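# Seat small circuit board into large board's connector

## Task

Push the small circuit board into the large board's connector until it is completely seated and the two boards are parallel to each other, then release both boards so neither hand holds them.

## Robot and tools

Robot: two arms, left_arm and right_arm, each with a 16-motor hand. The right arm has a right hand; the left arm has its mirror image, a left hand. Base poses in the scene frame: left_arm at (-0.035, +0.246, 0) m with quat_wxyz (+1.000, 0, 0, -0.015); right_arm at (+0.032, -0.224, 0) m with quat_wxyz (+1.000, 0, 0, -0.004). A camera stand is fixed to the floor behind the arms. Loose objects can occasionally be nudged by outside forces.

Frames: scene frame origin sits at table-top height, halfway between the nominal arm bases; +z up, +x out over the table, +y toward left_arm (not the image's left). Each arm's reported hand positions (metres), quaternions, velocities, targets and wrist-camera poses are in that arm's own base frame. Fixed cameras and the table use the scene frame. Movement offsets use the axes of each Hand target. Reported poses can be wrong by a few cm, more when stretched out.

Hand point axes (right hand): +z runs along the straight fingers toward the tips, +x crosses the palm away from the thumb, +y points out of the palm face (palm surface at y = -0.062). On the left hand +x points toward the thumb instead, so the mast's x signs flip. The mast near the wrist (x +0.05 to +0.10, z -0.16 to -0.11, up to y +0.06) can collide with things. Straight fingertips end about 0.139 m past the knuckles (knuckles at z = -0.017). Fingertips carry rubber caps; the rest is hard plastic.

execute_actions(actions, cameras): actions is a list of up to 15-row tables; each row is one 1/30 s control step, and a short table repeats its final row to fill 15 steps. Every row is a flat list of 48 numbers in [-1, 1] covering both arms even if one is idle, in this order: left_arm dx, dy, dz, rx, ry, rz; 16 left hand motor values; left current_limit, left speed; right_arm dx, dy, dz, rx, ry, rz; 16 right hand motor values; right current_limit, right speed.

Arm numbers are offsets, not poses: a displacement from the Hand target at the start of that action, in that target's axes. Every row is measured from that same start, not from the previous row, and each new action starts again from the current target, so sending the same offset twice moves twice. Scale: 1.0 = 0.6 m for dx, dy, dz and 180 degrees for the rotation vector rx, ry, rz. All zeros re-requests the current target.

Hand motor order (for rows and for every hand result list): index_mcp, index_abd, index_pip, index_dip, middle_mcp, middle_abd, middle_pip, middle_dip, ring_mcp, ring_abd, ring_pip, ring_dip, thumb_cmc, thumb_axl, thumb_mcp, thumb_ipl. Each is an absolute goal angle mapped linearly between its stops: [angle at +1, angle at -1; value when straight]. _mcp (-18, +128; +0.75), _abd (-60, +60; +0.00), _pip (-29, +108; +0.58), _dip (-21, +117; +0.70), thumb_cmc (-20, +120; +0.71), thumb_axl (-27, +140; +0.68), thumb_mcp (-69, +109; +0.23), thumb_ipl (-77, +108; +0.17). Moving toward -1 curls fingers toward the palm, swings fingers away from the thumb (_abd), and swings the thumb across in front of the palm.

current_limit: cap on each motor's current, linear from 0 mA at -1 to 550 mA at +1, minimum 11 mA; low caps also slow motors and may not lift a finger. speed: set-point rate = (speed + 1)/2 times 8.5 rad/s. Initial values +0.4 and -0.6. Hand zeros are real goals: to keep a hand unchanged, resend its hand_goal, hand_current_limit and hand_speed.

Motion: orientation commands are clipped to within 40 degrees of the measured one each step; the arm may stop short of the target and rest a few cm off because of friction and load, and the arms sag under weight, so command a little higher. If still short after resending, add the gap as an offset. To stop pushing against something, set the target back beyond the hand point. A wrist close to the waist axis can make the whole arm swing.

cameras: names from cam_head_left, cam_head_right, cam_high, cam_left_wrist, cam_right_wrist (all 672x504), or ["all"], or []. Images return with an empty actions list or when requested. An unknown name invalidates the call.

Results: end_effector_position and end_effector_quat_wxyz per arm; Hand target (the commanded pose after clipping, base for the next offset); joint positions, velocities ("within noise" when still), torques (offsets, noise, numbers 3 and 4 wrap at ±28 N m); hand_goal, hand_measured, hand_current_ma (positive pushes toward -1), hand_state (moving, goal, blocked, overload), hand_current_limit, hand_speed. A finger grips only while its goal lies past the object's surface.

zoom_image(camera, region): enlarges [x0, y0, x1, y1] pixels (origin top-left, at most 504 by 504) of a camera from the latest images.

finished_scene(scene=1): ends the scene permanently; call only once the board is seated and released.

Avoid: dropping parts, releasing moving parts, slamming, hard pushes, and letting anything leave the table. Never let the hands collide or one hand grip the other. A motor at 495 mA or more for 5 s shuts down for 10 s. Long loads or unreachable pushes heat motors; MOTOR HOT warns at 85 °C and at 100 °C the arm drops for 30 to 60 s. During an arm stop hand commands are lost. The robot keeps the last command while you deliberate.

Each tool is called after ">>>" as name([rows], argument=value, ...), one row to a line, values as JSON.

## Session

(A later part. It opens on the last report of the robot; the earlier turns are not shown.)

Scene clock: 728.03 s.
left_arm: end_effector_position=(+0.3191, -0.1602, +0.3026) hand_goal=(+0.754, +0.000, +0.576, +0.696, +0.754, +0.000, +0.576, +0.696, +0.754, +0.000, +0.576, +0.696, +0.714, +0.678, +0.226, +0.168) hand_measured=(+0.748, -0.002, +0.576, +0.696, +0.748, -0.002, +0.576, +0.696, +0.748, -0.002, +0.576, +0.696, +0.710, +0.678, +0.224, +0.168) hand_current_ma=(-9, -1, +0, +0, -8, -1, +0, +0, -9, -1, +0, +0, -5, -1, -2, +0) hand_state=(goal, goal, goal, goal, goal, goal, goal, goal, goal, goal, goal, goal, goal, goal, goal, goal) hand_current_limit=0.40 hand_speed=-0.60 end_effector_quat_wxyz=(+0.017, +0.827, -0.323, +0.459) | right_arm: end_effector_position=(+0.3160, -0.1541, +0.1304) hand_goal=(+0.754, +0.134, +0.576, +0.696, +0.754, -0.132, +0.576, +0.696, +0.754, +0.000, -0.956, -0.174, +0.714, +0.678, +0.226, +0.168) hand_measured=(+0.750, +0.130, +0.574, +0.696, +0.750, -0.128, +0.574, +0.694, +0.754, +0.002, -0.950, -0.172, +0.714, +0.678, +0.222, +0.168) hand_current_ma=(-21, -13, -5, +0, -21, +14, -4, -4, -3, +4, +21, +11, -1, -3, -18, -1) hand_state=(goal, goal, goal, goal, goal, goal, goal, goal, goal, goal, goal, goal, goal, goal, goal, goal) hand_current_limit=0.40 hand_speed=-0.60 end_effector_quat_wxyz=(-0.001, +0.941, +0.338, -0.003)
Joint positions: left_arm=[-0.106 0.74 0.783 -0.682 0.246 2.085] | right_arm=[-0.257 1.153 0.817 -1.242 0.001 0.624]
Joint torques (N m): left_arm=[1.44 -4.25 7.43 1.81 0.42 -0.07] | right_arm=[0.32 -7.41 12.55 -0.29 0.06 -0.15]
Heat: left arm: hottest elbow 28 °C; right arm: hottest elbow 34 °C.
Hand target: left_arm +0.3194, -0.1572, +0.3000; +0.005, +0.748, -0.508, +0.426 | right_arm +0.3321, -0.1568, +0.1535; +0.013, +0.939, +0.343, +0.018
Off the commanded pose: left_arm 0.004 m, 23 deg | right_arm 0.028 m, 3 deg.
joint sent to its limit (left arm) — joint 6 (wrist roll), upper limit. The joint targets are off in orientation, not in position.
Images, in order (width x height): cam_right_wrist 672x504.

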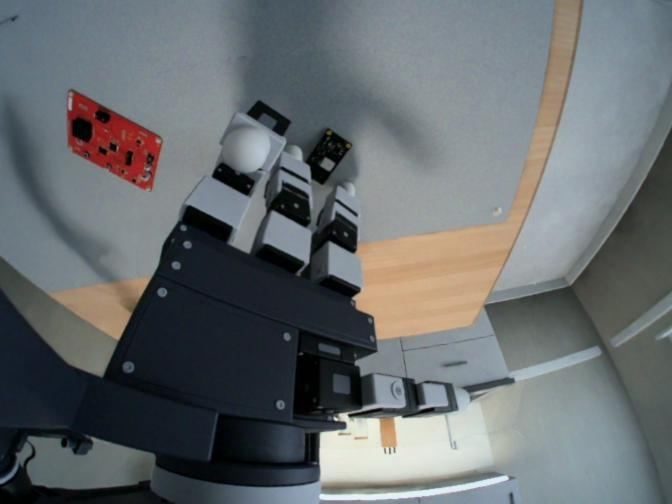

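>>> execute_actions([
  [[0,0,0,0,0,0,0.754,0,0.576,0.696,0.754,0,0.576,0.696,0.754,0,0.576,0.696,0.714,0.678,0.226,0.168,0.4,-0.6,0,0,0,0,0,0,0.754,0.03,0.576,0.696,0.754,-0.03,0.576,0.696,0.754,0,-0.956,-0.174,0.714,0.678,0.226,0.168,0.4,-0.85]],
  [[0,0,0,0,0,0,0.754,0,0.576,0.696,0.754,0,0.576,0.696,0.754,0,0.576,0.696,0.714,0.678,0.226,0.168,0.4,-0.6,0,0,0,0,0,0,0.754,-0.08,0.576,0.696,0.754,0.08,0.576,0.696,0.754,0,-0.956,-0.174,0.714,0.678,0.226,0.168,0.4,-0.9]],
  [[0,0,0,0,0,0,0.754,0,0.576,0.696,0.754,0,0.576,0.696,0.754,0,0.576,0.696,0.714,0.678,0.226,0.168,0.4,-0.6,0,0,0,0,0,0,0.754,-0.08,0.576,0.696,0.754,0.08,0.576,0.696,0.754,0,-0.956,-0.174,0.714,0.678,0.226,0.168,0.4,-0.9]],
], cameras=["cam_right_wrist"])

>>> zoom_image(camera="cam_right_wrist", region=[270, 80, 380, 220])

Scene clock: 740.47 s.
left_arm: end_effector_position=(+0.3191, -0.1602, +0.3026) hand_goal=(+0.754, +0.000, +0.576, +0.696, +0.754, +0.000, +0.576, +0.696, +0.754, +0.000, +0.576, +0.696, +0.714, +0.678, +0.226, +0.168) hand_measured=(+0.748, -0.002, +0.576, +0.696, +0.748, -0.002, +0.576, +0.696, +0.748, -0.002, +0.576, +0.696, +0.710, +0.678, +0.224, +0.168) hand_current_ma=(-9, -1, +0, +0, -8, -1, +0, +0, -9, -1, +0, +0, -5, -1, -2, +0) hand_state=(goal, goal, goal, goal, goal, goal, goal, goal, goal, goal, goal, goal, goal, goal, goal, goal) hand_current_limit=0.40 hand_speed=-0.60 end_effector_quat_wxyz=(+0.017, +0.827, -0.323, +0.459) | right_arm: end_effector_position=(+0.3160, -0.1541, +0.1304) hand_goal=(+0.754, -0.080, +0.576, +0.696, +0.754, +0.080, +0.576, +0.696, +0.754, +0.000, -0.956, -0.174, +0.714, +0.678, +0.226, +0.168) hand_measured=(+0.752, +0.008, +0.574, +0.696, +0.750, -0.022, +0.574, +0.694, +0.754, +0.002, -0.950, -0.172, +0.714, +0.678, +0.222, +0.168) hand_current_ma=(-6, +361, -5, +0, -21, -385, -4, -4, -3, +4, +21, +11, -1, -3, -18, -1) hand_state=(goal, blocked, goal, goal, goal, blocked, goal, goal, goal, goal, goal, goal, goal, goal, goal, goal) hand_current_limit=0.40 hand_speed=-0.90 end_effector_quat_wxyz=(-0.001, +0.941, +0.338, -0.003)
Joint positions: left_arm=[-0.106 0.74 0.783 -0.682 0.246 2.085] | right_arm=[-0.257 1.153 0.817 -1.242 0.001 0.624]
Joint torques (N m): left_arm=[1.26 -4.07 7.34 1.57 0.41 -0.05] | right_arm=[0.32 -7.36 12.55 -0.28 0.06 -0.16]
Heat: left arm: hottest elbow 28 °C; right arm: hottest elbow 35 °C.
Hand target: left_arm +0.3194, -0.1572, +0.3000; +0.005, +0.748, -0.508, +0.426 | right_arm +0.3321, -0.1568, +0.1535; +0.013, +0.939, +0.343, +0.018
Off the commanded pose: left_arm 0.004 m, 23 deg | right_arm 0.028 m, 3 deg.
joint sent to its limit (left arm) — joint 6 (wrist roll), upper limit. The joint targets are off in orientation, not in position.
Images, in order (width x height): cam_right_wrist 672x504.

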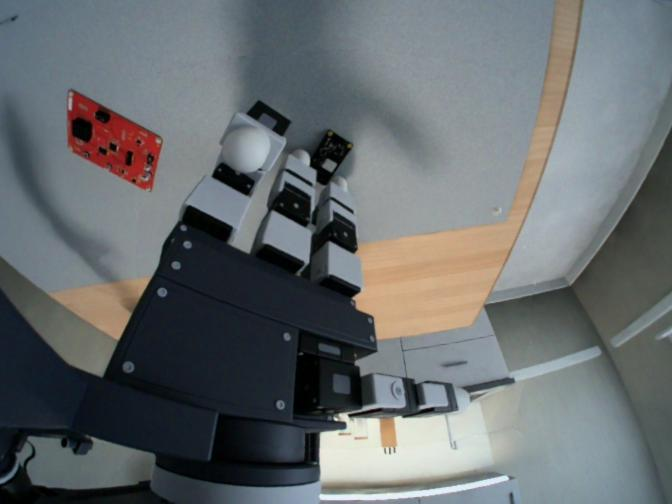

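Scaled by 3.600 from the camera's 672x504 image, which has a finer 960x720 frame.

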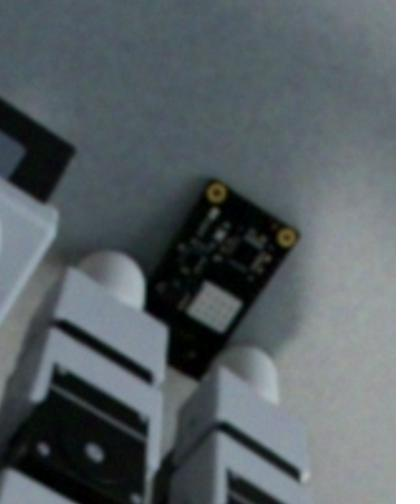

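>>> execute_actions([
  [[0,0,0,0,0,0,0.754,0,0.576,0.696,0.754,0,0.576,0.696,0.754,0,0.576,0.696,0.714,0.678,0.226,0.168,0.4,-0.6,0,0,-0.012,0,0,0,0.754,-0.08,0.576,0.696,0.754,0.08,0.576,0.696,0.754,0,-0.956,-0.174,0.714,0.678,0.226,0.168,0.4,-0.9]],
  [[0,0,0,0,0,0,0.754,0,0.576,0.696,0.754,0,0.576,0.696,0.754,0,0.576,0.696,0.714,0.678,0.226,0.168,0.4,-0.6,0,0,-0.015,0,0,0,0.754,-0.08,0.576,0.696,0.754,0.08,0.576,0.696,0.754,0,-0.956,-0.174,0.714,0.678,0.226,0.168,0.4,-0.9]],
], cameras=["cam_right_wrist"])

>>> zoom_image(camera="cam_right_wrist", region=[270, 80, 380, 220])

Scene clock: 750.43 s.
left_arm: end_effector_position=(+0.3191, -0.1602, +0.3026) hand_goal=(+0.754, +0.000, +0.576, +0.696, +0.754, +0.000, +0.576, +0.696, +0.754, +0.000, +0.576, +0.696, +0.714, +0.678, +0.226, +0.168) hand_measured=(+0.748, -0.002, +0.576, +0.696, +0.748, -0.002, +0.576, +0.696, +0.748, -0.002, +0.576, +0.696, +0.710, +0.678, +0.224, +0.168) hand_current_ma=(-9, -1, +0, +0, -8, -1, +0, +0, -9, -1, +0, +0, -5, -1, -2, +0) hand_state=(goal, goal, goal, goal, goal, goal, goal, goal, goal, goal, goal, goal, goal, goal, goal, goal) hand_current_limit=0.40 hand_speed=-0.60 end_effector_quat_wxyz=(+0.017, +0.827, -0.323, +0.459) | right_arm: end_effector_position=(+0.3164, -0.1542, +0.1463) hand_goal=(+0.754, -0.080, +0.576, +0.696, +0.754, +0.080, +0.576, +0.696, +0.754, +0.000, -0.956, -0.174, +0.714, +0.678, +0.226, +0.168) hand_measured=(+0.752, -0.076, +0.574, +0.696, +0.750, +0.076, +0.574, +0.694, +0.754, +0.002, -0.950, -0.172, +0.714, +0.678, +0.222, +0.168) hand_current_ma=(-4, +14, -4, +0, -19, -16, -4, -4, -3, +4, +21, +11, -1, -3, -18, -1) hand_state=(goal, goal, goal, goal, goal, goal, goal, goal, goal, goal, goal, goal, goal, goal, goal, goal) hand_current_limit=0.40 hand_speed=-0.90 end_effector_quat_wxyz=(-0.001, +0.941, +0.338, -0.003)
Joint positions: left_arm=[-0.106 0.74 0.783 -0.682 0.246 2.085] | right_arm=[-0.257 1.138 0.85 -1.288 0.001 0.624]
Joint torques (N m): left_arm=[1.08 -4.19 7.46 1.62 0.37 -0.03] | right_arm=[0.32 -7.3 12.7 -0.27 0.06 -0.15]
Heat: left arm: hottest elbow 28 °C; right arm: hottest elbow 36 °C.
Hand target: left_arm +0.3194, -0.1572, +0.3000; +0.005, +0.748, -0.508, +0.426 | right_arm +0.3314, -0.1566, +0.1697; +0.013, +0.939, +0.343, +0.019
Off the commanded pose: left_arm 0.004 m, 23 deg | right_arm 0.028 m, 3 deg.
joint sent to its limit (left arm) — joint 6 (wrist roll), upper limit. The joint targets are off in orientation, not in position.
Images, in order (width x height): cam_right_wrist 672x504.

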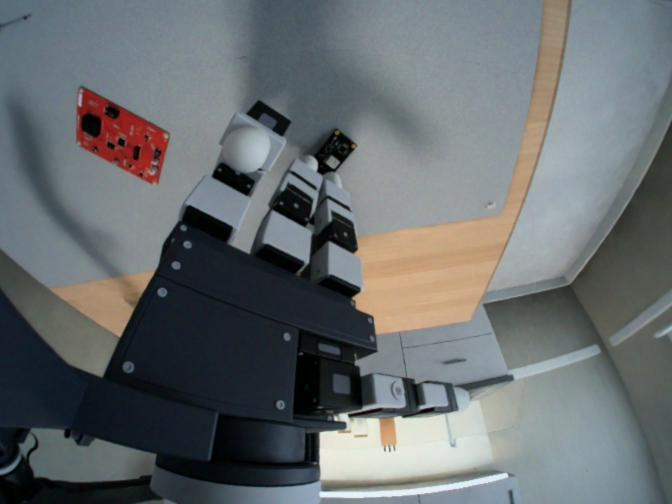

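Scaled by 3.600 from the camera's 672x504 image, which has a finer 960x720 frame.

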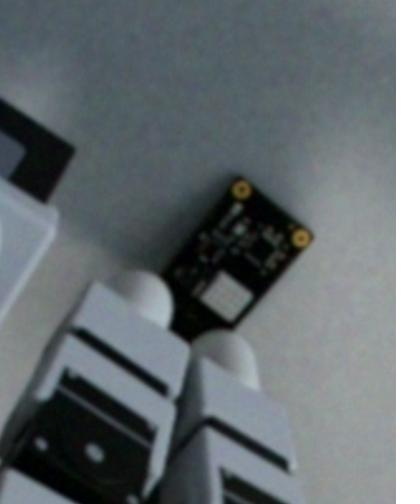

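>>> execute_actions([
  [[0,0,0,0,0,0,0.754,0,0.576,0.696,0.754,0,0.576,0.696,0.754,0,0.576,0.696,0.714,0.678,0.226,0.168,0.4,-0.6,0,0,0,0,0,0,0.4,0.133,0.576,0.696,0.4,-0.133,0.576,0.696,0.754,0,-0.956,-0.174,0.714,0.678,0.226,0.168,0.4,-0.6]],
  [[0,0,0,0,0,0,0.754,0,0.576,0.696,0.754,0,0.576,0.696,0.754,0,0.576,0.696,0.714,0.678,0.226,0.168,0.4,-0.6,-0.02,0,0.0415,0,0,0,0.4,0.133,0.576,0.696,0.4,-0.133,0.576,0.696,0.754,0,-0.956,-0.174,0.714,0.678,0.226,0.168,0.4,-0.6]],
  [[0,0,0,0,0,0,0.754,0,0.576,0.696,0.754,0,0.576,0.696,0.754,0,0.576,0.696,0.714,0.678,0.226,0.168,0.4,-0.6,0,0,0.0415,0,0,0,0.4,0.133,0.576,0.696,0.4,-0.133,0.576,0.696,0.754,0,-0.956,-0.174,0.714,0.678,0.226,0.168,0.4,-0.6]],
  [[0,0,0,0,0,0,0.754,0,0.576,0.696,0.754,0,0.576,0.696,0.754,0,0.576,0.696,0.714,0.678,0.226,0.168,0.4,-0.6,0,0,0,0,0,0,0.4,0.133,0.576,0.696,0.4,-0.133,0.576,0.696,0.754,0,-0.956,-0.174,0.714,0.678,0.226,0.168,0.4,-0.6]],
  [[0,0,0,0,0,0,0.754,0,0.576,0.696,0.754,0,0.576,0.696,0.754,0,0.576,0.696,0.714,0.678,0.226,0.168,0.4,-0.6,0,0,-0.028,0,0,0,0.4,0.133,0.576,0.696,0.4,-0.133,0.576,0.696,0.754,0,-0.956,-0.174,0.714,0.678,0.226,0.168,0.4,-0.6]],
  [[0,0,0,0,0,0,0.754,0,0.576,0.696,0.754,0,0.576,0.696,0.754,0,0.576,0.696,0.714,0.678,0.226,0.168,0.4,-0.6,0,0,-0.026,0,0,0,0.4,0.133,0.576,0.696,0.4,-0.133,0.576,0.696,0.754,0,-0.956,-0.174,0.714,0.678,0.226,0.168,0.4,-0.6]],
])

Scene clock: 857.50 s.
left_arm: end_effector_position=(+0.3191, -0.1602, +0.3026) hand_goal=(+0.754, +0.000, +0.576, +0.696, +0.754, +0.000, +0.576, +0.696, +0.754, +0.000, +0.576, +0.696, +0.714, +0.678, +0.226, +0.168) hand_measured=(+0.748, -0.002, +0.576, +0.696, +0.748, -0.002, +0.576, +0.696, +0.748, -0.002, +0.576, +0.696, +0.710, +0.678, +0.224, +0.168) hand_current_ma=(-9, -1, +0, +0, -8, -1, +0, +0, -9, -1, +0, +0, -5, -1, -2, +0) hand_state=(goal, goal, goal, goal, goal, goal, goal, goal, goal, goal, goal, goal, goal, goal, goal, goal) hand_current_limit=0.40 hand_speed=-0.60 end_effector_quat_wxyz=(+0.017, +0.827, -0.323, +0.459) | right_arm: end_effector_position=(+0.3089, -0.1583, +0.1298) hand_goal=(+0.400, +0.134, +0.576, +0.696, +0.400, -0.132, +0.576, +0.696, +0.754, +0.000, -0.956, -0.174, +0.714, +0.678, +0.226, +0.168) hand_measured=(+0.408, +0.130, +0.574, +0.696, +0.408, -0.128, +0.574, +0.694, +0.754, +0.002, -0.950, -0.172, +0.714, +0.678, +0.222, +0.168) hand_current_ma=(+34, -14, -4, +0, +35, +15, -4, -4, -2, +4, +21, +11, -1, -3, -18, -1) hand_state=(goal, goal, goal, goal, goal, goal, goal, goal, goal, goal, goal, goal, goal, goal, goal, goal) hand_current_limit=0.40 hand_speed=-0.60 end_effector_quat_wxyz=(-0.001, +0.940, +0.341, -0.002)
Joint positions: left_arm=[-0.106 0.74 0.783 -0.682 0.246 2.085] | right_arm=[-0.279 1.133 0.8 -1.241 0.001 0.595]
Joint torques (N m): left_arm=[1.38 -3.78 7.53 1.72 0.42 -0.04] | right_arm=[-0.73 -7 12.52 -0.32 0.05 -0.2]
Heat: left arm: hottest elbow 29 °C; right arm: hottest elbow 36 °C.
Hand target: left_arm +0.3194, -0.1572, +0.3000; +0.005, +0.748, -0.508, +0.426 | right_arm +0.3230, -0.1644, +0.1520; +0.013, +0.939, +0.343, +0.018
Off the commanded pose: left_arm 0.004 m, 23 deg | right_arm 0.027 m, 3 deg.
joint sent to its limit (left arm) — joint 6 (wrist roll), upper limit. The joint targets are off in orientation, not in position.

>>> execute_actions([
  [[0,0,0,0,0,0,0.754,0,0.576,0.696,0.754,0,0.576,0.696,0.754,0,0.576,0.696,0.714,0.678,0.226,0.168,0.4,-0.6,0,0,0,0,0,0,0.62,0.133,0.576,0.696,0.62,-0.133,0.576,0.696,0.754,0,-0.956,-0.174,0.714,0.678,0.226,0.168,0.4,-0.6]],
  [[0,0,0,0,0,0,0.754,0,0.576,0.696,0.754,0,0.576,0.696,0.754,0,0.576,0.696,0.714,0.678,0.226,0.168,0.4,-0.6,0,0,0,0,0,0,0.754,0.133,0.576,0.696,0.754,-0.133,0.576,0.696,0.754,0,-0.956,-0.174,0.714,0.678,0.226,0.168,0.4,-0.6]],
], cameras=["cam_right_wrist"])

>>> zoom_image(camera="cam_right_wrist", region=[270, 80, 380, 220])

Scene clock: 865.03 s.
left_arm: end_effector_position=(+0.3191, -0.1602, +0.3026) hand_goal=(+0.754, +0.000, +0.576, +0.696, +0.754, +0.000, +0.576, +0.696, +0.754, +0.000, +0.576, +0.696, +0.714, +0.678, +0.226, +0.168) hand_measured=(+0.748, -0.002, +0.576, +0.696, +0.748, -0.002, +0.576, +0.696, +0.748, -0.002, +0.576, +0.696, +0.710, +0.678, +0.224, +0.168) hand_current_ma=(-9, -1, +0, +0, -8, -1, +0, +0, -9, -1, +0, +0, -5, -1, -2, +0) hand_state=(goal, goal, goal, goal, goal, goal, goal, goal, goal, goal, goal, goal, goal, goal, goal, goal) hand_current_limit=0.40 hand_speed=-0.60 end_effector_quat_wxyz=(+0.017, +0.827, -0.323, +0.459) | right_arm: end_effector_position=(+0.3087, -0.1582, +0.1297) hand_goal=(+0.754, +0.134, +0.576, +0.696, +0.754, -0.132, +0.576, +0.696, +0.754, +0.000, -0.956, -0.174, +0.714, +0.678, +0.226, +0.168) hand_measured=(+0.750, +0.130, +0.574, +0.696, +0.742, -0.128, +0.574, +0.694, +0.754, +0.002, -0.950, -0.172, +0.714, +0.678, +0.222, +0.168) hand_current_ma=(-21, -14, -4, +0, -51, +13, -5, -4, -2, +4, +21, +11, -1, -3, -18, -1) hand_state=(goal, goal, goal, goal, goal, goal, goal, goal, goal, goal, goal, goal, goal, goal, goal, goal) hand_current_limit=0.40 hand_speed=-0.60 end_effector_quat_wxyz=(-0.001, +0.940, +0.341, -0.002)
Joint positions: left_arm=[-0.106 0.74 0.783 -0.682 0.246 2.085] | right_arm=[-0.279 1.133 0.8 -1.242 0.001 0.595]
Joint torques (N m): left_arm=[1.55 -4.13 7.47 1.73 0.39 -0.06] | right_arm=[-0.73 -6.95 12.49 -0.28 0.01 -0.19]
Heat: left arm: hottest elbow 29 °C; right arm: hottest elbow 37 °C.
Hand target: left_arm +0.3194, -0.1572, +0.3000; +0.005, +0.748, -0.508, +0.426 | right_arm +0.3230, -0.1644, +0.1519; +0.013, +0.939, +0.343, +0.018
Off the commanded pose: left_arm 0.004 m, 23 deg | right_arm 0.027 m, 3 deg.
joint sent to its limit (left arm) — joint 6 (wrist roll), upper limit. The joint targets are off in orientation, not in position.
Images, in order (width x height): cam_right_wrist 672x504.

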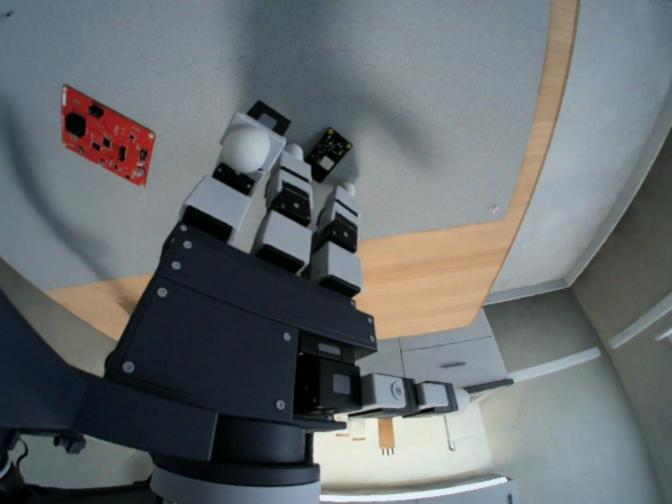

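Scaled by 3.600 from the camera's 672x504 image, which has a finer 960x720 frame.

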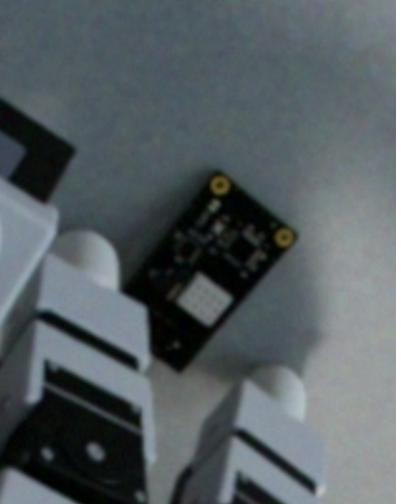

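>>> execute_actions([
  [[0,0,0,0,0,0,0.754,0,0.576,0.696,0.754,0,0.576,0.696,0.754,0,0.576,0.696,0.714,0.678,0.226,0.168,0.4,-0.6,0.013,0,-0.003,0,0,0,0.754,0.133,0.576,0.696,0.754,-0.133,0.576,0.696,0.754,0,-0.956,-0.174,0.714,0.678,0.226,0.168,0.4,-0.6]],
  [[0,0,0,0,0,0,0.754,0,0.576,0.696,0.754,0,0.576,0.696,0.754,0,0.576,0.696,0.714,0.678,0.226,0.168,0.4,-0.6,0,0.036,0,0,0,0,0.754,0.133,0.576,0.696,0.754,-0.133,0.576,0.696,0.754,0,-0.956,-0.174,0.714,0.678,0.226,0.168,0.4,-0.6]],
], cameras=["cam_right_wrist"])

>>> zoom_image(camera="cam_right_wrist", region=[270, 80, 380, 220])

Scene clock: 927.27 s.
left_arm: end_effector_position=(+0.3191, -0.1602, +0.3026) hand_goal=(+0.754, +0.000, +0.576, +0.696, +0.754, +0.000, +0.576, +0.696, +0.754, +0.000, +0.576, +0.696, +0.714, +0.678, +0.226, +0.168) hand_measured=(+0.748, -0.002, +0.576, +0.696, +0.748, -0.002, +0.576, +0.696, +0.748, -0.002, +0.576, +0.696, +0.710, +0.678, +0.224, +0.168) hand_current_ma=(-9, -1, +0, +0, -8, -1, +0, +0, -9, -1, +0, +0, -5, -1, -2, +0) hand_state=(goal, goal, goal, goal, goal, goal, goal, goal, goal, goal, goal, goal, goal, goal, goal, goal) hand_current_limit=0.40 hand_speed=-0.60 end_effector_quat_wxyz=(+0.017, +0.827, -0.323, +0.459) | right_arm: end_effector_position=(+0.3261, -0.1685, +0.1393) hand_goal=(+0.754, +0.134, +0.576, +0.696, +0.754, -0.132, +0.576, +0.696, +0.754, +0.000, -0.956, -0.174, +0.714, +0.678, +0.226, +0.168) hand_measured=(+0.750, +0.130, +0.574, +0.696, +0.750, -0.128, +0.574, +0.694, +0.754, +0.002, -0.950, -0.172, +0.714, +0.678, +0.222, +0.168) hand_current_ma=(-18, -14, -4, +0, -19, +13, -5, -4, -2, +4, +21, +11, -1, -3, -18, -1) hand_state=(goal, goal, goal, goal, goal, goal, goal, goal, goal, goal, goal, goal, goal, goal, goal, goal) hand_current_limit=0.40 hand_speed=-0.60 end_effector_quat_wxyz=(+0.003, +0.940, +0.341, +0.003)
Joint positions: left_arm=[-0.106 0.74 0.783 -0.682 0.246 2.085] | right_arm=[-0.296 1.172 0.854 -1.243 0.001 0.579]
Joint torques (N m): left_arm=[1.32 -3.9 7.35 1.73 0.4 -0.05] | right_arm=[-0.73 -5.71 12.6 0.13 -0.01 -0.2]
Heat: left arm: hottest elbow 29 °C; right arm: hottest elbow 38 °C.
Hand target: left_arm +0.3194, -0.1572, +0.3000; +0.005, +0.748, -0.508, +0.426 | right_arm +0.3427, -0.1759, +0.1548; +0.013, +0.939, +0.343, +0.018
Off the commanded pose: left_arm 0.004 m, 23 deg | right_arm 0.024 m, 2 deg.
joint sent to its limit (left arm) — joint 6 (wrist roll), upper limit. The joint targets are off in orientation, not in position.
Images, in order (width x height): cam_right_wrist 672x504.

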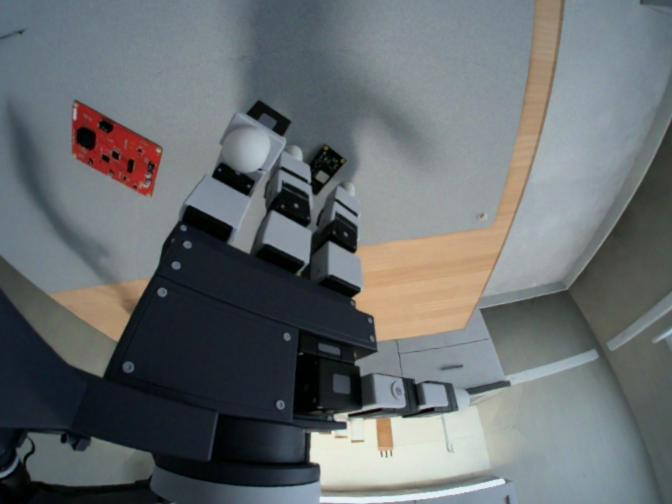

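Scaled by 3.600 from the camera's 672x504 image, which has a finer 960x720 frame.

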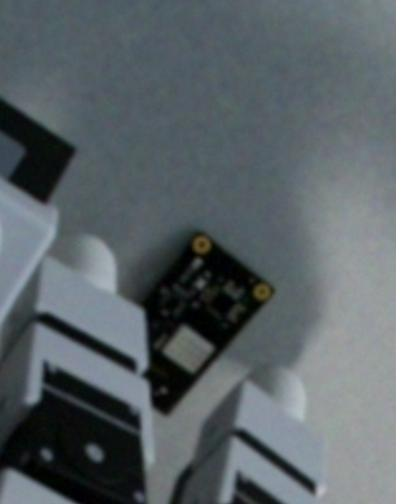

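>>> execute_actions(actions=[])

>>> zoom_image(camera="cam_head_left", region=[460, 190, 560, 290])

>>> zoom_image(camera="cam_head_right", region=[460, 190, 560, 290])

>>> zoom_image(camera="cam_high", region=[280, 130, 350, 200])

Scene clock: 967.13 s.
left_arm: end_effector_position=(+0.3191, -0.1602, +0.3026) hand_goal=(+0.754, +0.000, +0.576, +0.696, +0.754, +0.000, +0.576, +0.696, +0.754, +0.000, +0.576, +0.696, +0.714, +0.678, +0.226, +0.168) hand_measured=(+0.748, -0.002, +0.576, +0.696, +0.748, -0.002, +0.576, +0.696, +0.748, -0.002, +0.576, +0.696, +0.710, +0.678, +0.224, +0.168) hand_current_ma=(-9, -1, +0, +0, -8, -1, +0, +0, -9, -1, +0, +0, -5, -1, -2, +0) hand_state=(goal, goal, goal, goal, goal, goal, goal, goal, goal, goal, goal, goal, goal, goal, goal, goal) hand_current_limit=0.40 hand_speed=-0.60 end_effector_quat_wxyz=(+0.017, +0.827, -0.323, +0.459) | right_arm: end_effector_position=(+0.3262, -0.1685, +0.1393) hand_goal=(+0.754, +0.134, +0.576, +0.696, +0.754, -0.132, +0.576, +0.696, +0.754, +0.000, -0.956, -0.174, +0.714, +0.678, +0.226, +0.168) hand_measured=(+0.750, +0.130, +0.574, +0.696, +0.750, -0.128, +0.574, +0.694, +0.754, +0.002, -0.950, -0.172, +0.714, +0.678, +0.222, +0.168) hand_current_ma=(-18, -14, -4, +0, -19, +13, -5, -4, -2, +4, +21, +11, -1, -3, -18, -1) hand_state=(goal, goal, goal, goal, goal, goal, goal, goal, goal, goal, goal, goal, goal, goal, goal, goal) hand_current_limit=0.40 hand_speed=-0.60 end_effector_quat_wxyz=(+0.003, +0.940, +0.341, +0.003)
Joint positions: left_arm=[-0.106 0.74 0.783 -0.682 0.246 2.085] | right_arm=[-0.296 1.172 0.854 -1.243 0.001 0.579]
Joint velocities: within noise
Joint torques (N m): left_arm=[1.26 -4.07 7.49 1.62 0.41 -0.06] | right_arm=[-0.73 -5.71 12.62 0.13 -0.01 -0.2]
Heat: left arm: hottest elbow 29 °C; right arm: hottest elbow 35 °C.
Hand target: left_arm +0.3194, -0.1572, +0.3000; +0.005, +0.748, -0.508, +0.426 | right_arm +0.3427, -0.1759, +0.1548; +0.013, +0.939, +0.343, +0.018
Off the commanded pose: left_arm 0.004 m, 23 deg | right_arm 0.024 m, 2 deg.

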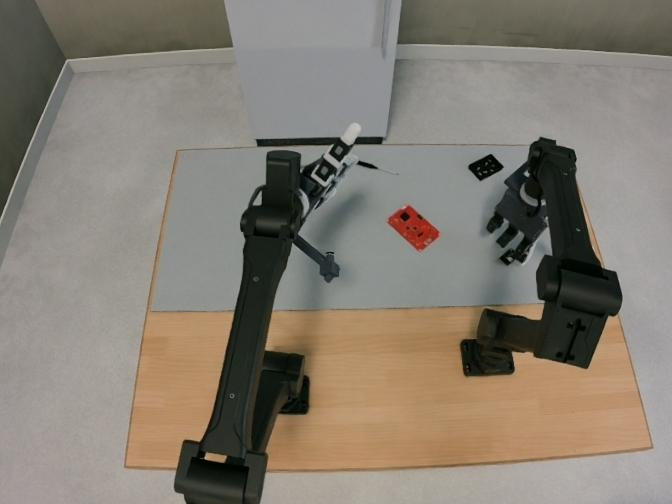

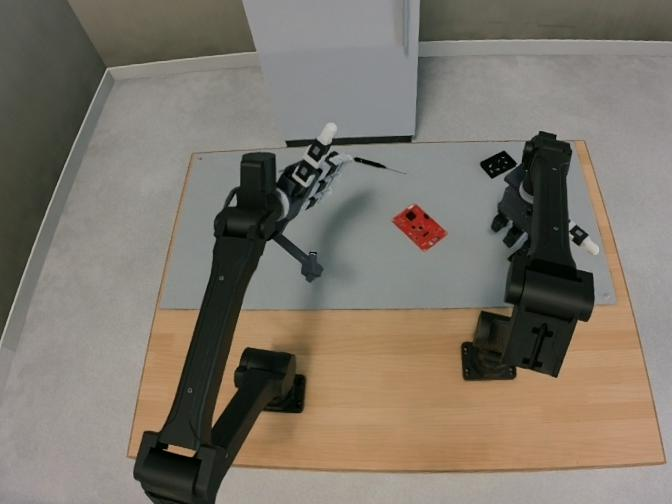

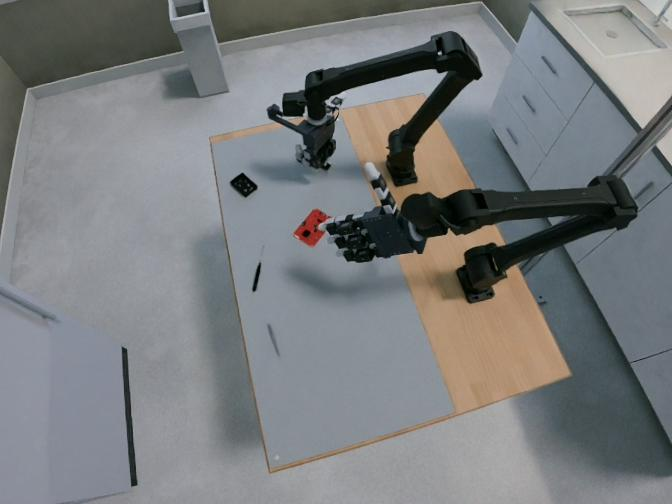

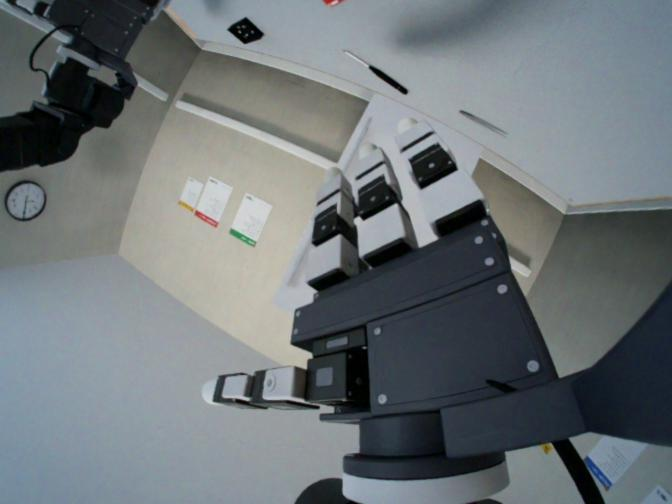

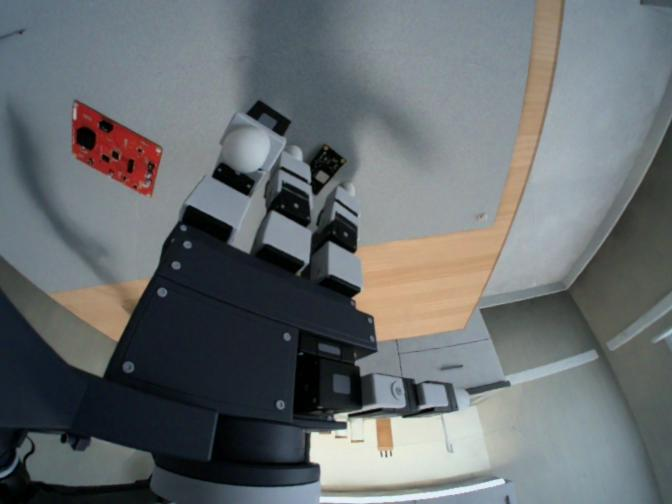

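Scaled by 5.040 from the camera's 672x504 image, which has a finer 960x720 frame.

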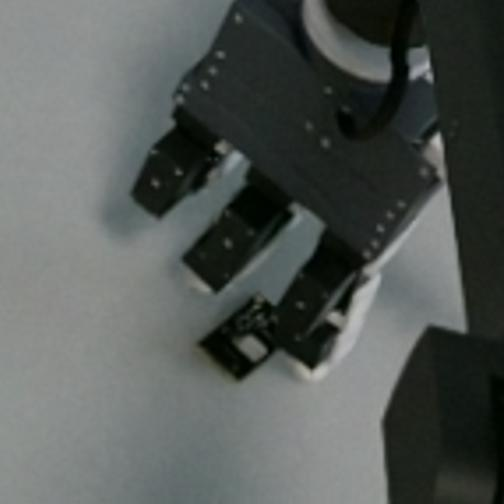

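Scaled by 5.040 from the camera's 672x504 image, which has a finer 960x720 frame.

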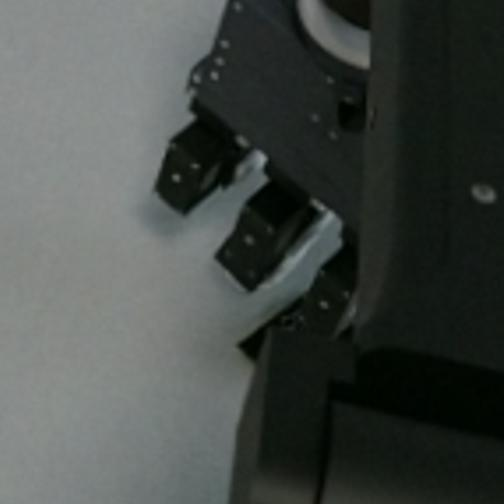

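Scaled by 7.200 from the camera's 672x504 image, which has a finer 960x720 frame.

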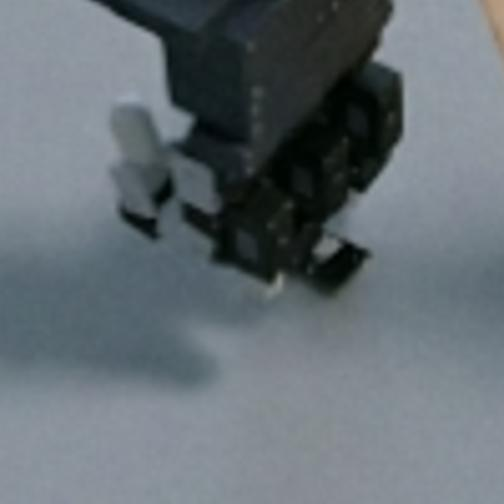

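>>> execute_actions([
  [[0,0,0,0,0,0,0.754,0,0.576,0.696,0.754,0,0.576,0.696,0.754,0,0.576,0.696,0.714,0.678,0.226,0.168,0.4,-0.6,-0.018,-0.025,0,0,0,0,0.4,0.133,0.576,0.696,0.4,-0.133,0.576,0.696,0.754,0,-0.956,-0.174,0.714,0.678,0.226,0.168,0.4,-0.6]],
  [[0,0,0,0,0,0,0.754,0,0.576,0.696,0.754,0,0.576,0.696,0.754,0,0.576,0.696,0.714,0.678,0.226,0.168,0.4,-0.6,0,0,0.03,0,0,0,0.4,0.133,0.576,0.696,0.4,-0.133,0.576,0.696,0.754,0,-0.956,-0.174,0.714,0.678,0.226,0.168,0.4,-0.6]],
  [[0,0,0,0,0,0,0.754,0,0.576,0.696,0.754,0,0.576,0.696,0.754,0,0.576,0.696,0.714,0.678,0.226,0.168,0.4,-0.6,0,0,0.03,0,0,0,0.4,0.133,0.576,0.696,0.4,-0.133,0.576,0.696,0.754,0,-0.956,-0.174,0.714,0.678,0.226,0.168,0.4,-0.6]],
], cameras=["cam_right_wrist","cam_head_left"])

>>> zoom_image(camera="cam_head_left", region=[460, 190, 560, 290])

>>> zoom_image(camera="cam_right_wrist", region=[260, 60, 420, 220])

Scene clock: 989.97 s.
left_arm: end_effector_position=(+0.3191, -0.1602, +0.3026) hand_goal=(+0.754, +0.000, +0.576, +0.696, +0.754, +0.000, +0.576, +0.696, +0.754, +0.000, +0.576, +0.696, +0.714, +0.678, +0.226, +0.168) hand_measured=(+0.748, -0.002, +0.576, +0.696, +0.748, -0.002, +0.576, +0.696, +0.748, -0.002, +0.576, +0.696, +0.710, +0.678, +0.224, +0.168) hand_current_ma=(-9, -1, +0, +0, -8, -1, +0, +0, -9, -1, +0, +0, -5, -1, -2, +0) hand_state=(goal, goal, goal, goal, goal, goal, goal, goal, goal, goal, goal, goal, goal, goal, goal, goal) hand_current_limit=0.40 hand_speed=-0.60 end_effector_quat_wxyz=(+0.017, +0.827, -0.323, +0.459) | right_arm: end_effector_position=(+0.3228, -0.1684, +0.1189) hand_goal=(+0.400, +0.134, +0.576, +0.696, +0.400, -0.132, +0.576, +0.696, +0.754, +0.000, -0.956, -0.174, +0.714, +0.678, +0.226, +0.168) hand_measured=(+0.408, +0.132, +0.576, +0.696, +0.408, -0.128, +0.574, +0.694, +0.754, +0.002, -0.950, -0.172, +0.714, +0.678, +0.222, +0.168) hand_current_ma=(+31, -4, -1, +0, +37, +13, -5, -4, -2, +4, +21, +11, -1, -3, -18, -1) hand_state=(goal, goal, goal, goal, goal, goal, goal, goal, goal, goal, goal, goal, goal, goal, goal, goal) hand_current_limit=0.40 hand_speed=-0.60 end_effector_quat_wxyz=(+0.012, +0.940, +0.341, +0.015)
Joint positions: left_arm=[-0.106 0.74 0.783 -0.682 0.246 2.085] | right_arm=[-0.299 1.165 0.786 -1.154 0.001 0.575]
Joint torques (N m): left_arm=[1.08 -4.37 7.34 1.65 0.41 -0.05] | right_arm=[-0.79 -5.36 8.73 0.72 0 -0.21]
Heat: left arm: hottest elbow 29 °C; right arm: hottest elbow 35 °C.
Hand target: left_arm +0.3194, -0.1572, +0.3000; +0.005, +0.748, -0.508, +0.426 | right_arm +0.3265, -0.1718, +0.1181; +0.013, +0.939, +0.343, +0.018
Off the commanded pose: left_arm 0.004 m, 23 deg | right_arm 0.005 m, 0 deg.
joint sent to its limit (left arm) — joint 6 (wrist roll), upper limit. The joint targets are off in orientation, not in position.
Images, in order (width x height): cam_head_left 672x504, cam_right_wrist 672x504.

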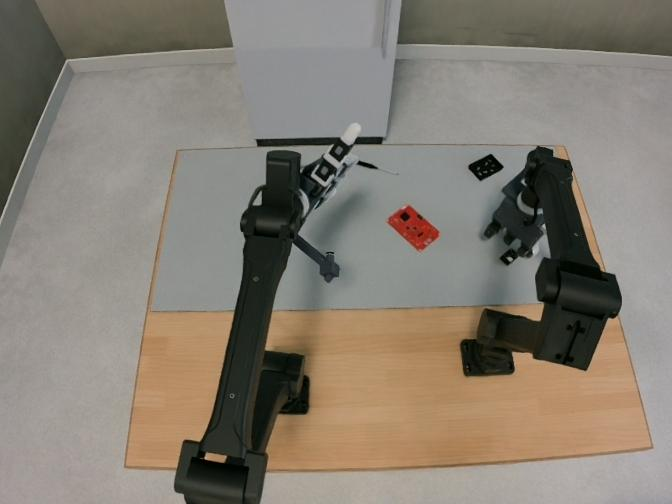

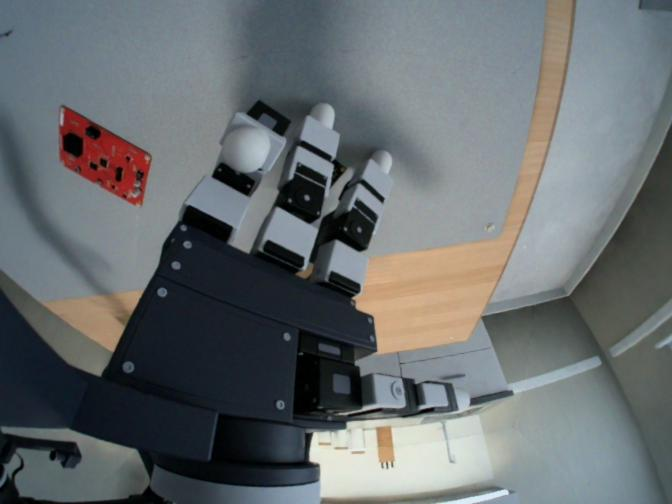

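Scaled by 5.040 from the camera's 672x504 image, which has a finer 960x720 frame.

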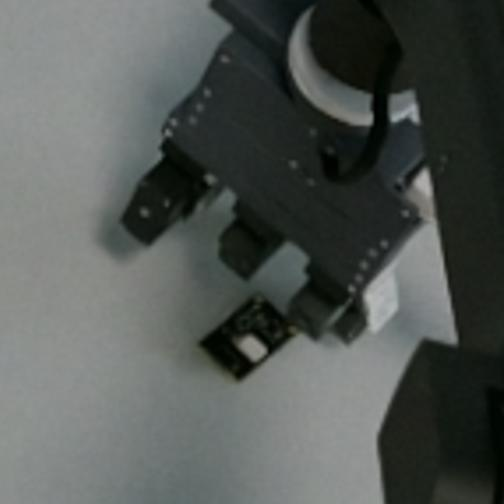

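Scaled by 3.150 from the camera's 672x504 image, which has a finer 960x720 frame.

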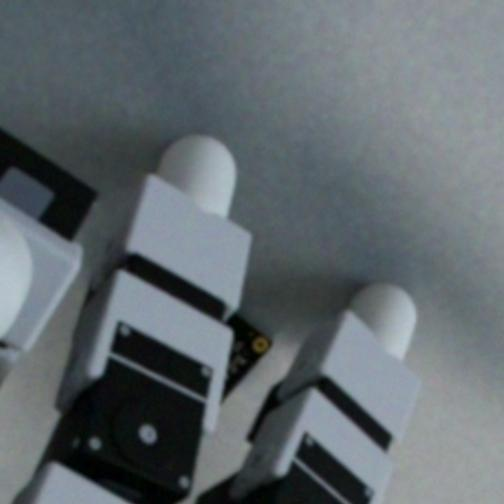

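>>> execute_actions([
  [[0,0,0,0,0,0,0.754,0,0.576,0.696,0.754,0,0.576,0.696,0.754,0,0.576,0.696,0.714,0.678,0.226,0.168,0.4,-0.6,0,0,-0.028,0,0,0,0.4,0.133,0.576,0.696,0.4,-0.133,0.576,0.696,0.754,0,-0.956,-0.174,0.714,0.678,0.226,0.168,0.4,-0.6]],
  [[0,0,0,0,0,0,0.754,0,0.576,0.696,0.754,0,0.576,0.696,0.754,0,0.576,0.696,0.714,0.678,0.226,0.168,0.4,-0.6,0,0,-0.028,0,0,0,0.4,0.133,0.576,0.696,0.4,-0.133,0.576,0.696,0.754,0,-0.956,-0.174,0.714,0.678,0.226,0.168,0.4,-0.6]],
], cameras=["cam_right_wrist","cam_head_left"])

>>> zoom_image(camera="cam_head_left", region=[460, 190, 560, 290])

>>> zoom_image(camera="cam_right_wrist", region=[260, 60, 420, 220])

Scene clock: 998.80 s.
left_arm: end_effector_position=(+0.3191, -0.1602, +0.3026) hand_goal=(+0.754, +0.000, +0.576, +0.696, +0.754, +0.000, +0.576, +0.696, +0.754, +0.000, +0.576, +0.696, +0.714, +0.678, +0.226, +0.168) hand_measured=(+0.748, -0.002, +0.576, +0.696, +0.748, -0.002, +0.576, +0.696, +0.748, -0.002, +0.576, +0.696, +0.710, +0.678, +0.224, +0.168) hand_current_ma=(-9, -1, +0, +0, -8, -1, +0, +0, -9, -1, +0, +0, -5, -1, -2, +0) hand_state=(goal, goal, goal, goal, goal, goal, goal, goal, goal, goal, goal, goal, goal, goal, goal, goal) hand_current_limit=0.40 hand_speed=-0.60 end_effector_quat_wxyz=(+0.017, +0.827, -0.323, +0.459) | right_arm: end_effector_position=(+0.3113, -0.1647, +0.1294) hand_goal=(+0.400, +0.134, +0.576, +0.696, +0.400, -0.132, +0.576, +0.696, +0.754, +0.000, -0.956, -0.174, +0.714, +0.678, +0.226, +0.168) hand_measured=(+0.400, +0.132, +0.576, +0.696, +0.400, -0.130, +0.574, +0.694, +0.754, +0.002, -0.950, -0.172, +0.714, +0.678, +0.222, +0.168) hand_current_ma=(+3, -4, -1, +0, +4, +5, -5, -4, -2, +4, +21, +11, -1, -3, -18, -1) hand_state=(goal, goal, goal, goal, goal, goal, goal, goal, goal, goal, goal, goal, goal, goal, goal, goal) hand_current_limit=0.40 hand_speed=-0.60 end_effector_quat_wxyz=(-0.001, +0.940, +0.342, -0.001)
Joint positions: left_arm=[-0.106 0.74 0.783 -0.682 0.246 2.085] | right_arm=[-0.299 1.145 0.808 -1.237 0.001 0.573]
Joint torques (N m): left_arm=[1.32 -4.01 7.45 1.65 0.4 -0.05] | right_arm=[-0.79 -7.12 12.52 -0.28 0.03 -0.19]
Heat: left arm: hottest elbow 29 °C; right arm: hottest elbow 34 °C.
Hand target: left_arm +0.3194, -0.1572, +0.3000; +0.005, +0.748, -0.508, +0.426 | right_arm +0.3250, -0.1715, +0.1516; +0.013, +0.939, +0.343, +0.019
Off the commanded pose: left_arm 0.004 m, 23 deg | right_arm 0.027 m, 3 deg.
joint sent to its limit (left arm) — joint 6 (wrist roll), upper limit. The joint targets are off in orientation, not in position.
Images, in order (width x height): cam_head_left 672x504, cam_right_wrist 672x504.

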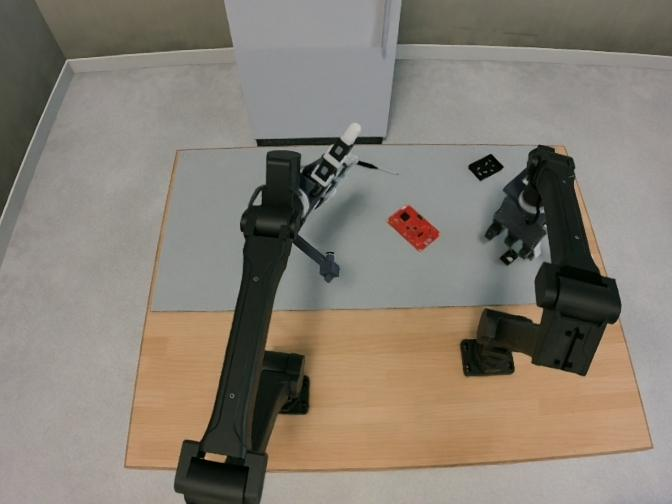

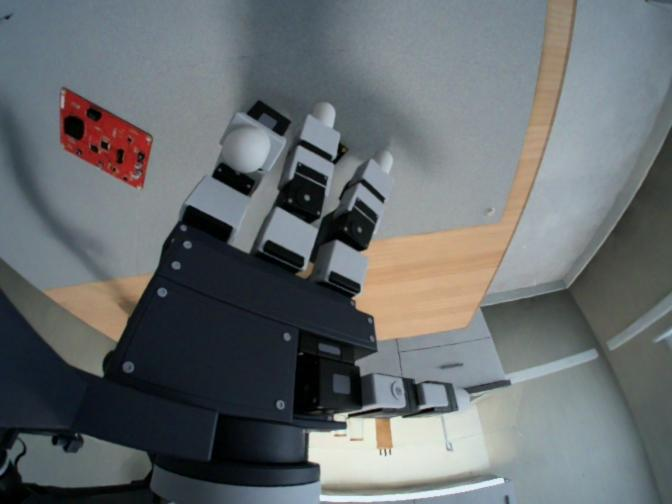

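Scaled by 5.040 from the camera's 672x504 image, which has a finer 960x720 frame.

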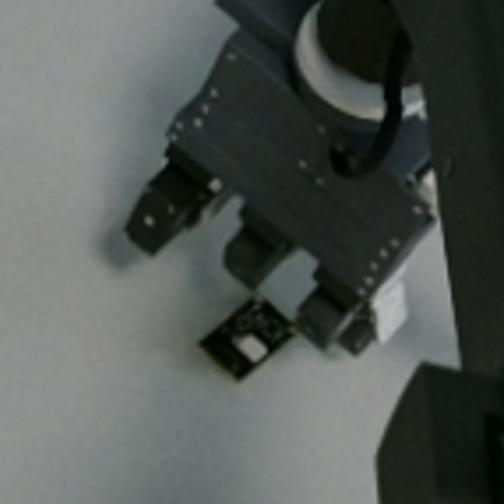

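Scaled by 3.150 from the camera's 672x504 image, which has a finer 960x720 frame.

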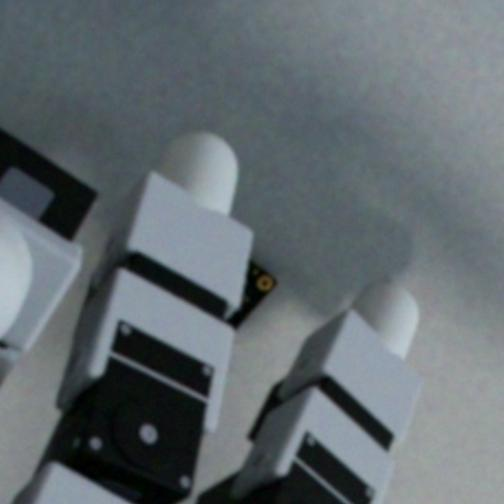

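>>> execute_actions([
  [[0,0,0,0,0,0,0.754,0,0.576,0.696,0.754,0,0.576,0.696,0.754,0,0.576,0.696,0.714,0.678,0.226,0.168,0.4,-0.6,0,0,0,0,0,0,0.6,0.133,0.576,0.696,0.6,-0.133,0.576,0.696,0.754,0,-0.956,-0.174,0.714,0.678,0.226,0.168,0.4,-0.6]],
], cameras=["cam_right_wrist","cam_head_left"])

>>> zoom_image(camera="cam_head_left", region=[460, 190, 560, 290])

>>> zoom_image(camera="cam_right_wrist", region=[260, 60, 420, 220])

Scene clock: 1010.57 s.
left_arm: end_effector_position=(+0.3191, -0.1602, +0.3026) hand_goal=(+0.754, +0.000, +0.576, +0.696, +0.754, +0.000, +0.576, +0.696, +0.754, +0.000, +0.576, +0.696, +0.714, +0.678, +0.226, +0.168) hand_measured=(+0.748, -0.002, +0.576, +0.696, +0.748, -0.002, +0.576, +0.696, +0.748, -0.002, +0.576, +0.696, +0.710, +0.678, +0.224, +0.168) hand_current_ma=(-9, -1, +0, +0, -8, -1, +0, +0, -9, -1, +0, +0, -5, -1, -2, +0) hand_state=(goal, goal, goal, goal, goal, goal, goal, goal, goal, goal, goal, goal, goal, goal, goal, goal) hand_current_limit=0.40 hand_speed=-0.60 end_effector_quat_wxyz=(+0.017, +0.827, -0.323, +0.459) | right_arm: end_effector_position=(+0.3109, -0.1648, +0.1294) hand_goal=(+0.600, +0.134, +0.576, +0.696, +0.600, -0.132, +0.576, +0.696, +0.754, +0.000, -0.956, -0.174, +0.714, +0.678, +0.226, +0.168) hand_measured=(+0.598, +0.132, +0.576, +0.696, +0.598, -0.130, +0.574, +0.694, +0.754, +0.002, -0.950, -0.172, +0.714, +0.678, +0.222, +0.168) hand_current_ma=(-8, -4, -1, +0, -8, +5, -5, -4, -2, +4, +21, +11, -1, -3, -18, -1) hand_state=(goal, goal, goal, goal, goal, goal, goal, goal, goal, goal, goal, goal, goal, goal, goal, goal) hand_current_limit=0.40 hand_speed=-0.60 end_effector_quat_wxyz=(-0.001, +0.940, +0.342, -0.002)
Joint positions: left_arm=[-0.106 0.74 0.783 -0.682 0.246 2.085] | right_arm=[-0.299 1.145 0.808 -1.238 0.001 0.573]
Joint torques (N m): left_arm=[1.08 -3.96 7.36 1.65 0.38 -0.07] | right_arm=[-0.79 -7.18 12.49 -0.27 0 -0.19]
Heat: left arm: hottest elbow 29 °C; right arm: hottest elbow 35 °C.
Hand target: left_arm +0.3194, -0.1572, +0.3000; +0.005, +0.748, -0.508, +0.426 | right_arm +0.3249, -0.1715, +0.1516; +0.013, +0.939, +0.343, +0.018
Off the commanded pose: left_arm 0.004 m, 23 deg | right_arm 0.027 m, 3 deg.
joint sent to its limit (left arm) — joint 6 (wrist roll), upper limit. The joint targets are off in orientation, not in position.
Images, in order (width x height): cam_head_left 672x504, cam_right_wrist 672x504.

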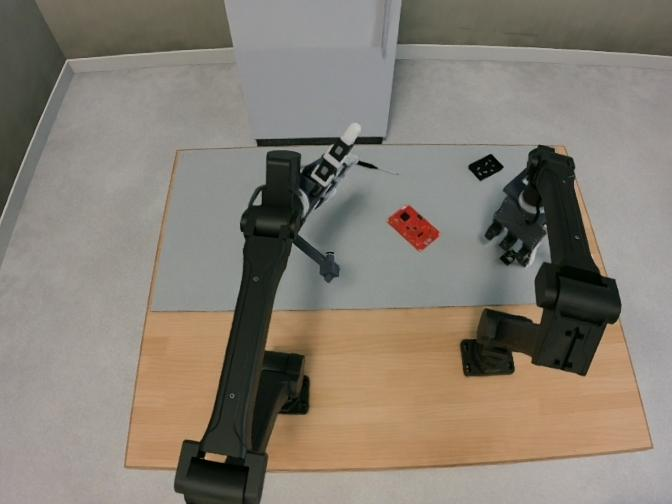

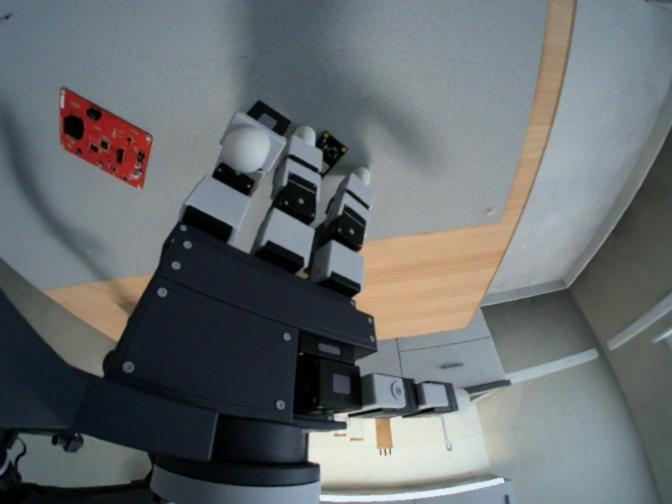

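Scaled by 5.040 from the camera's 672x504 image, which has a finer 960x720 frame.

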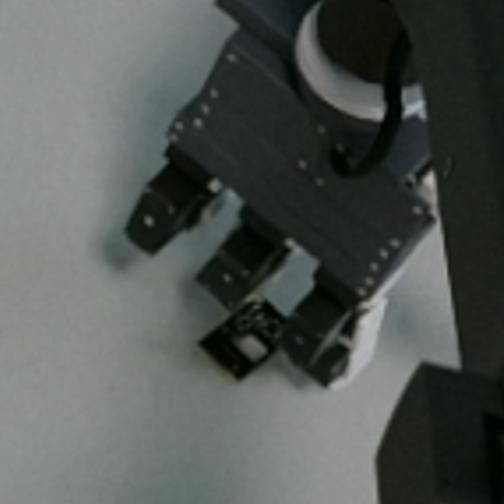

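Scaled by 3.150 from the camera's 672x504 image, which has a finer 960x720 frame.

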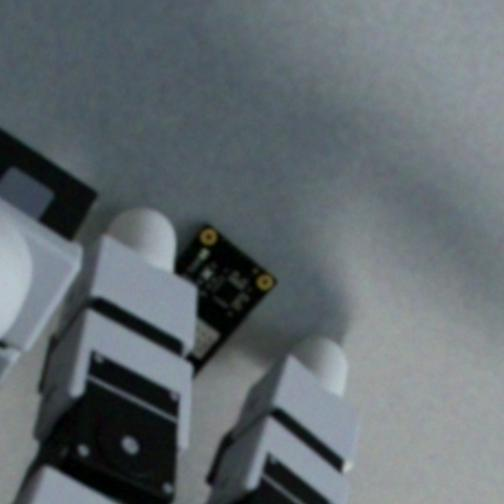

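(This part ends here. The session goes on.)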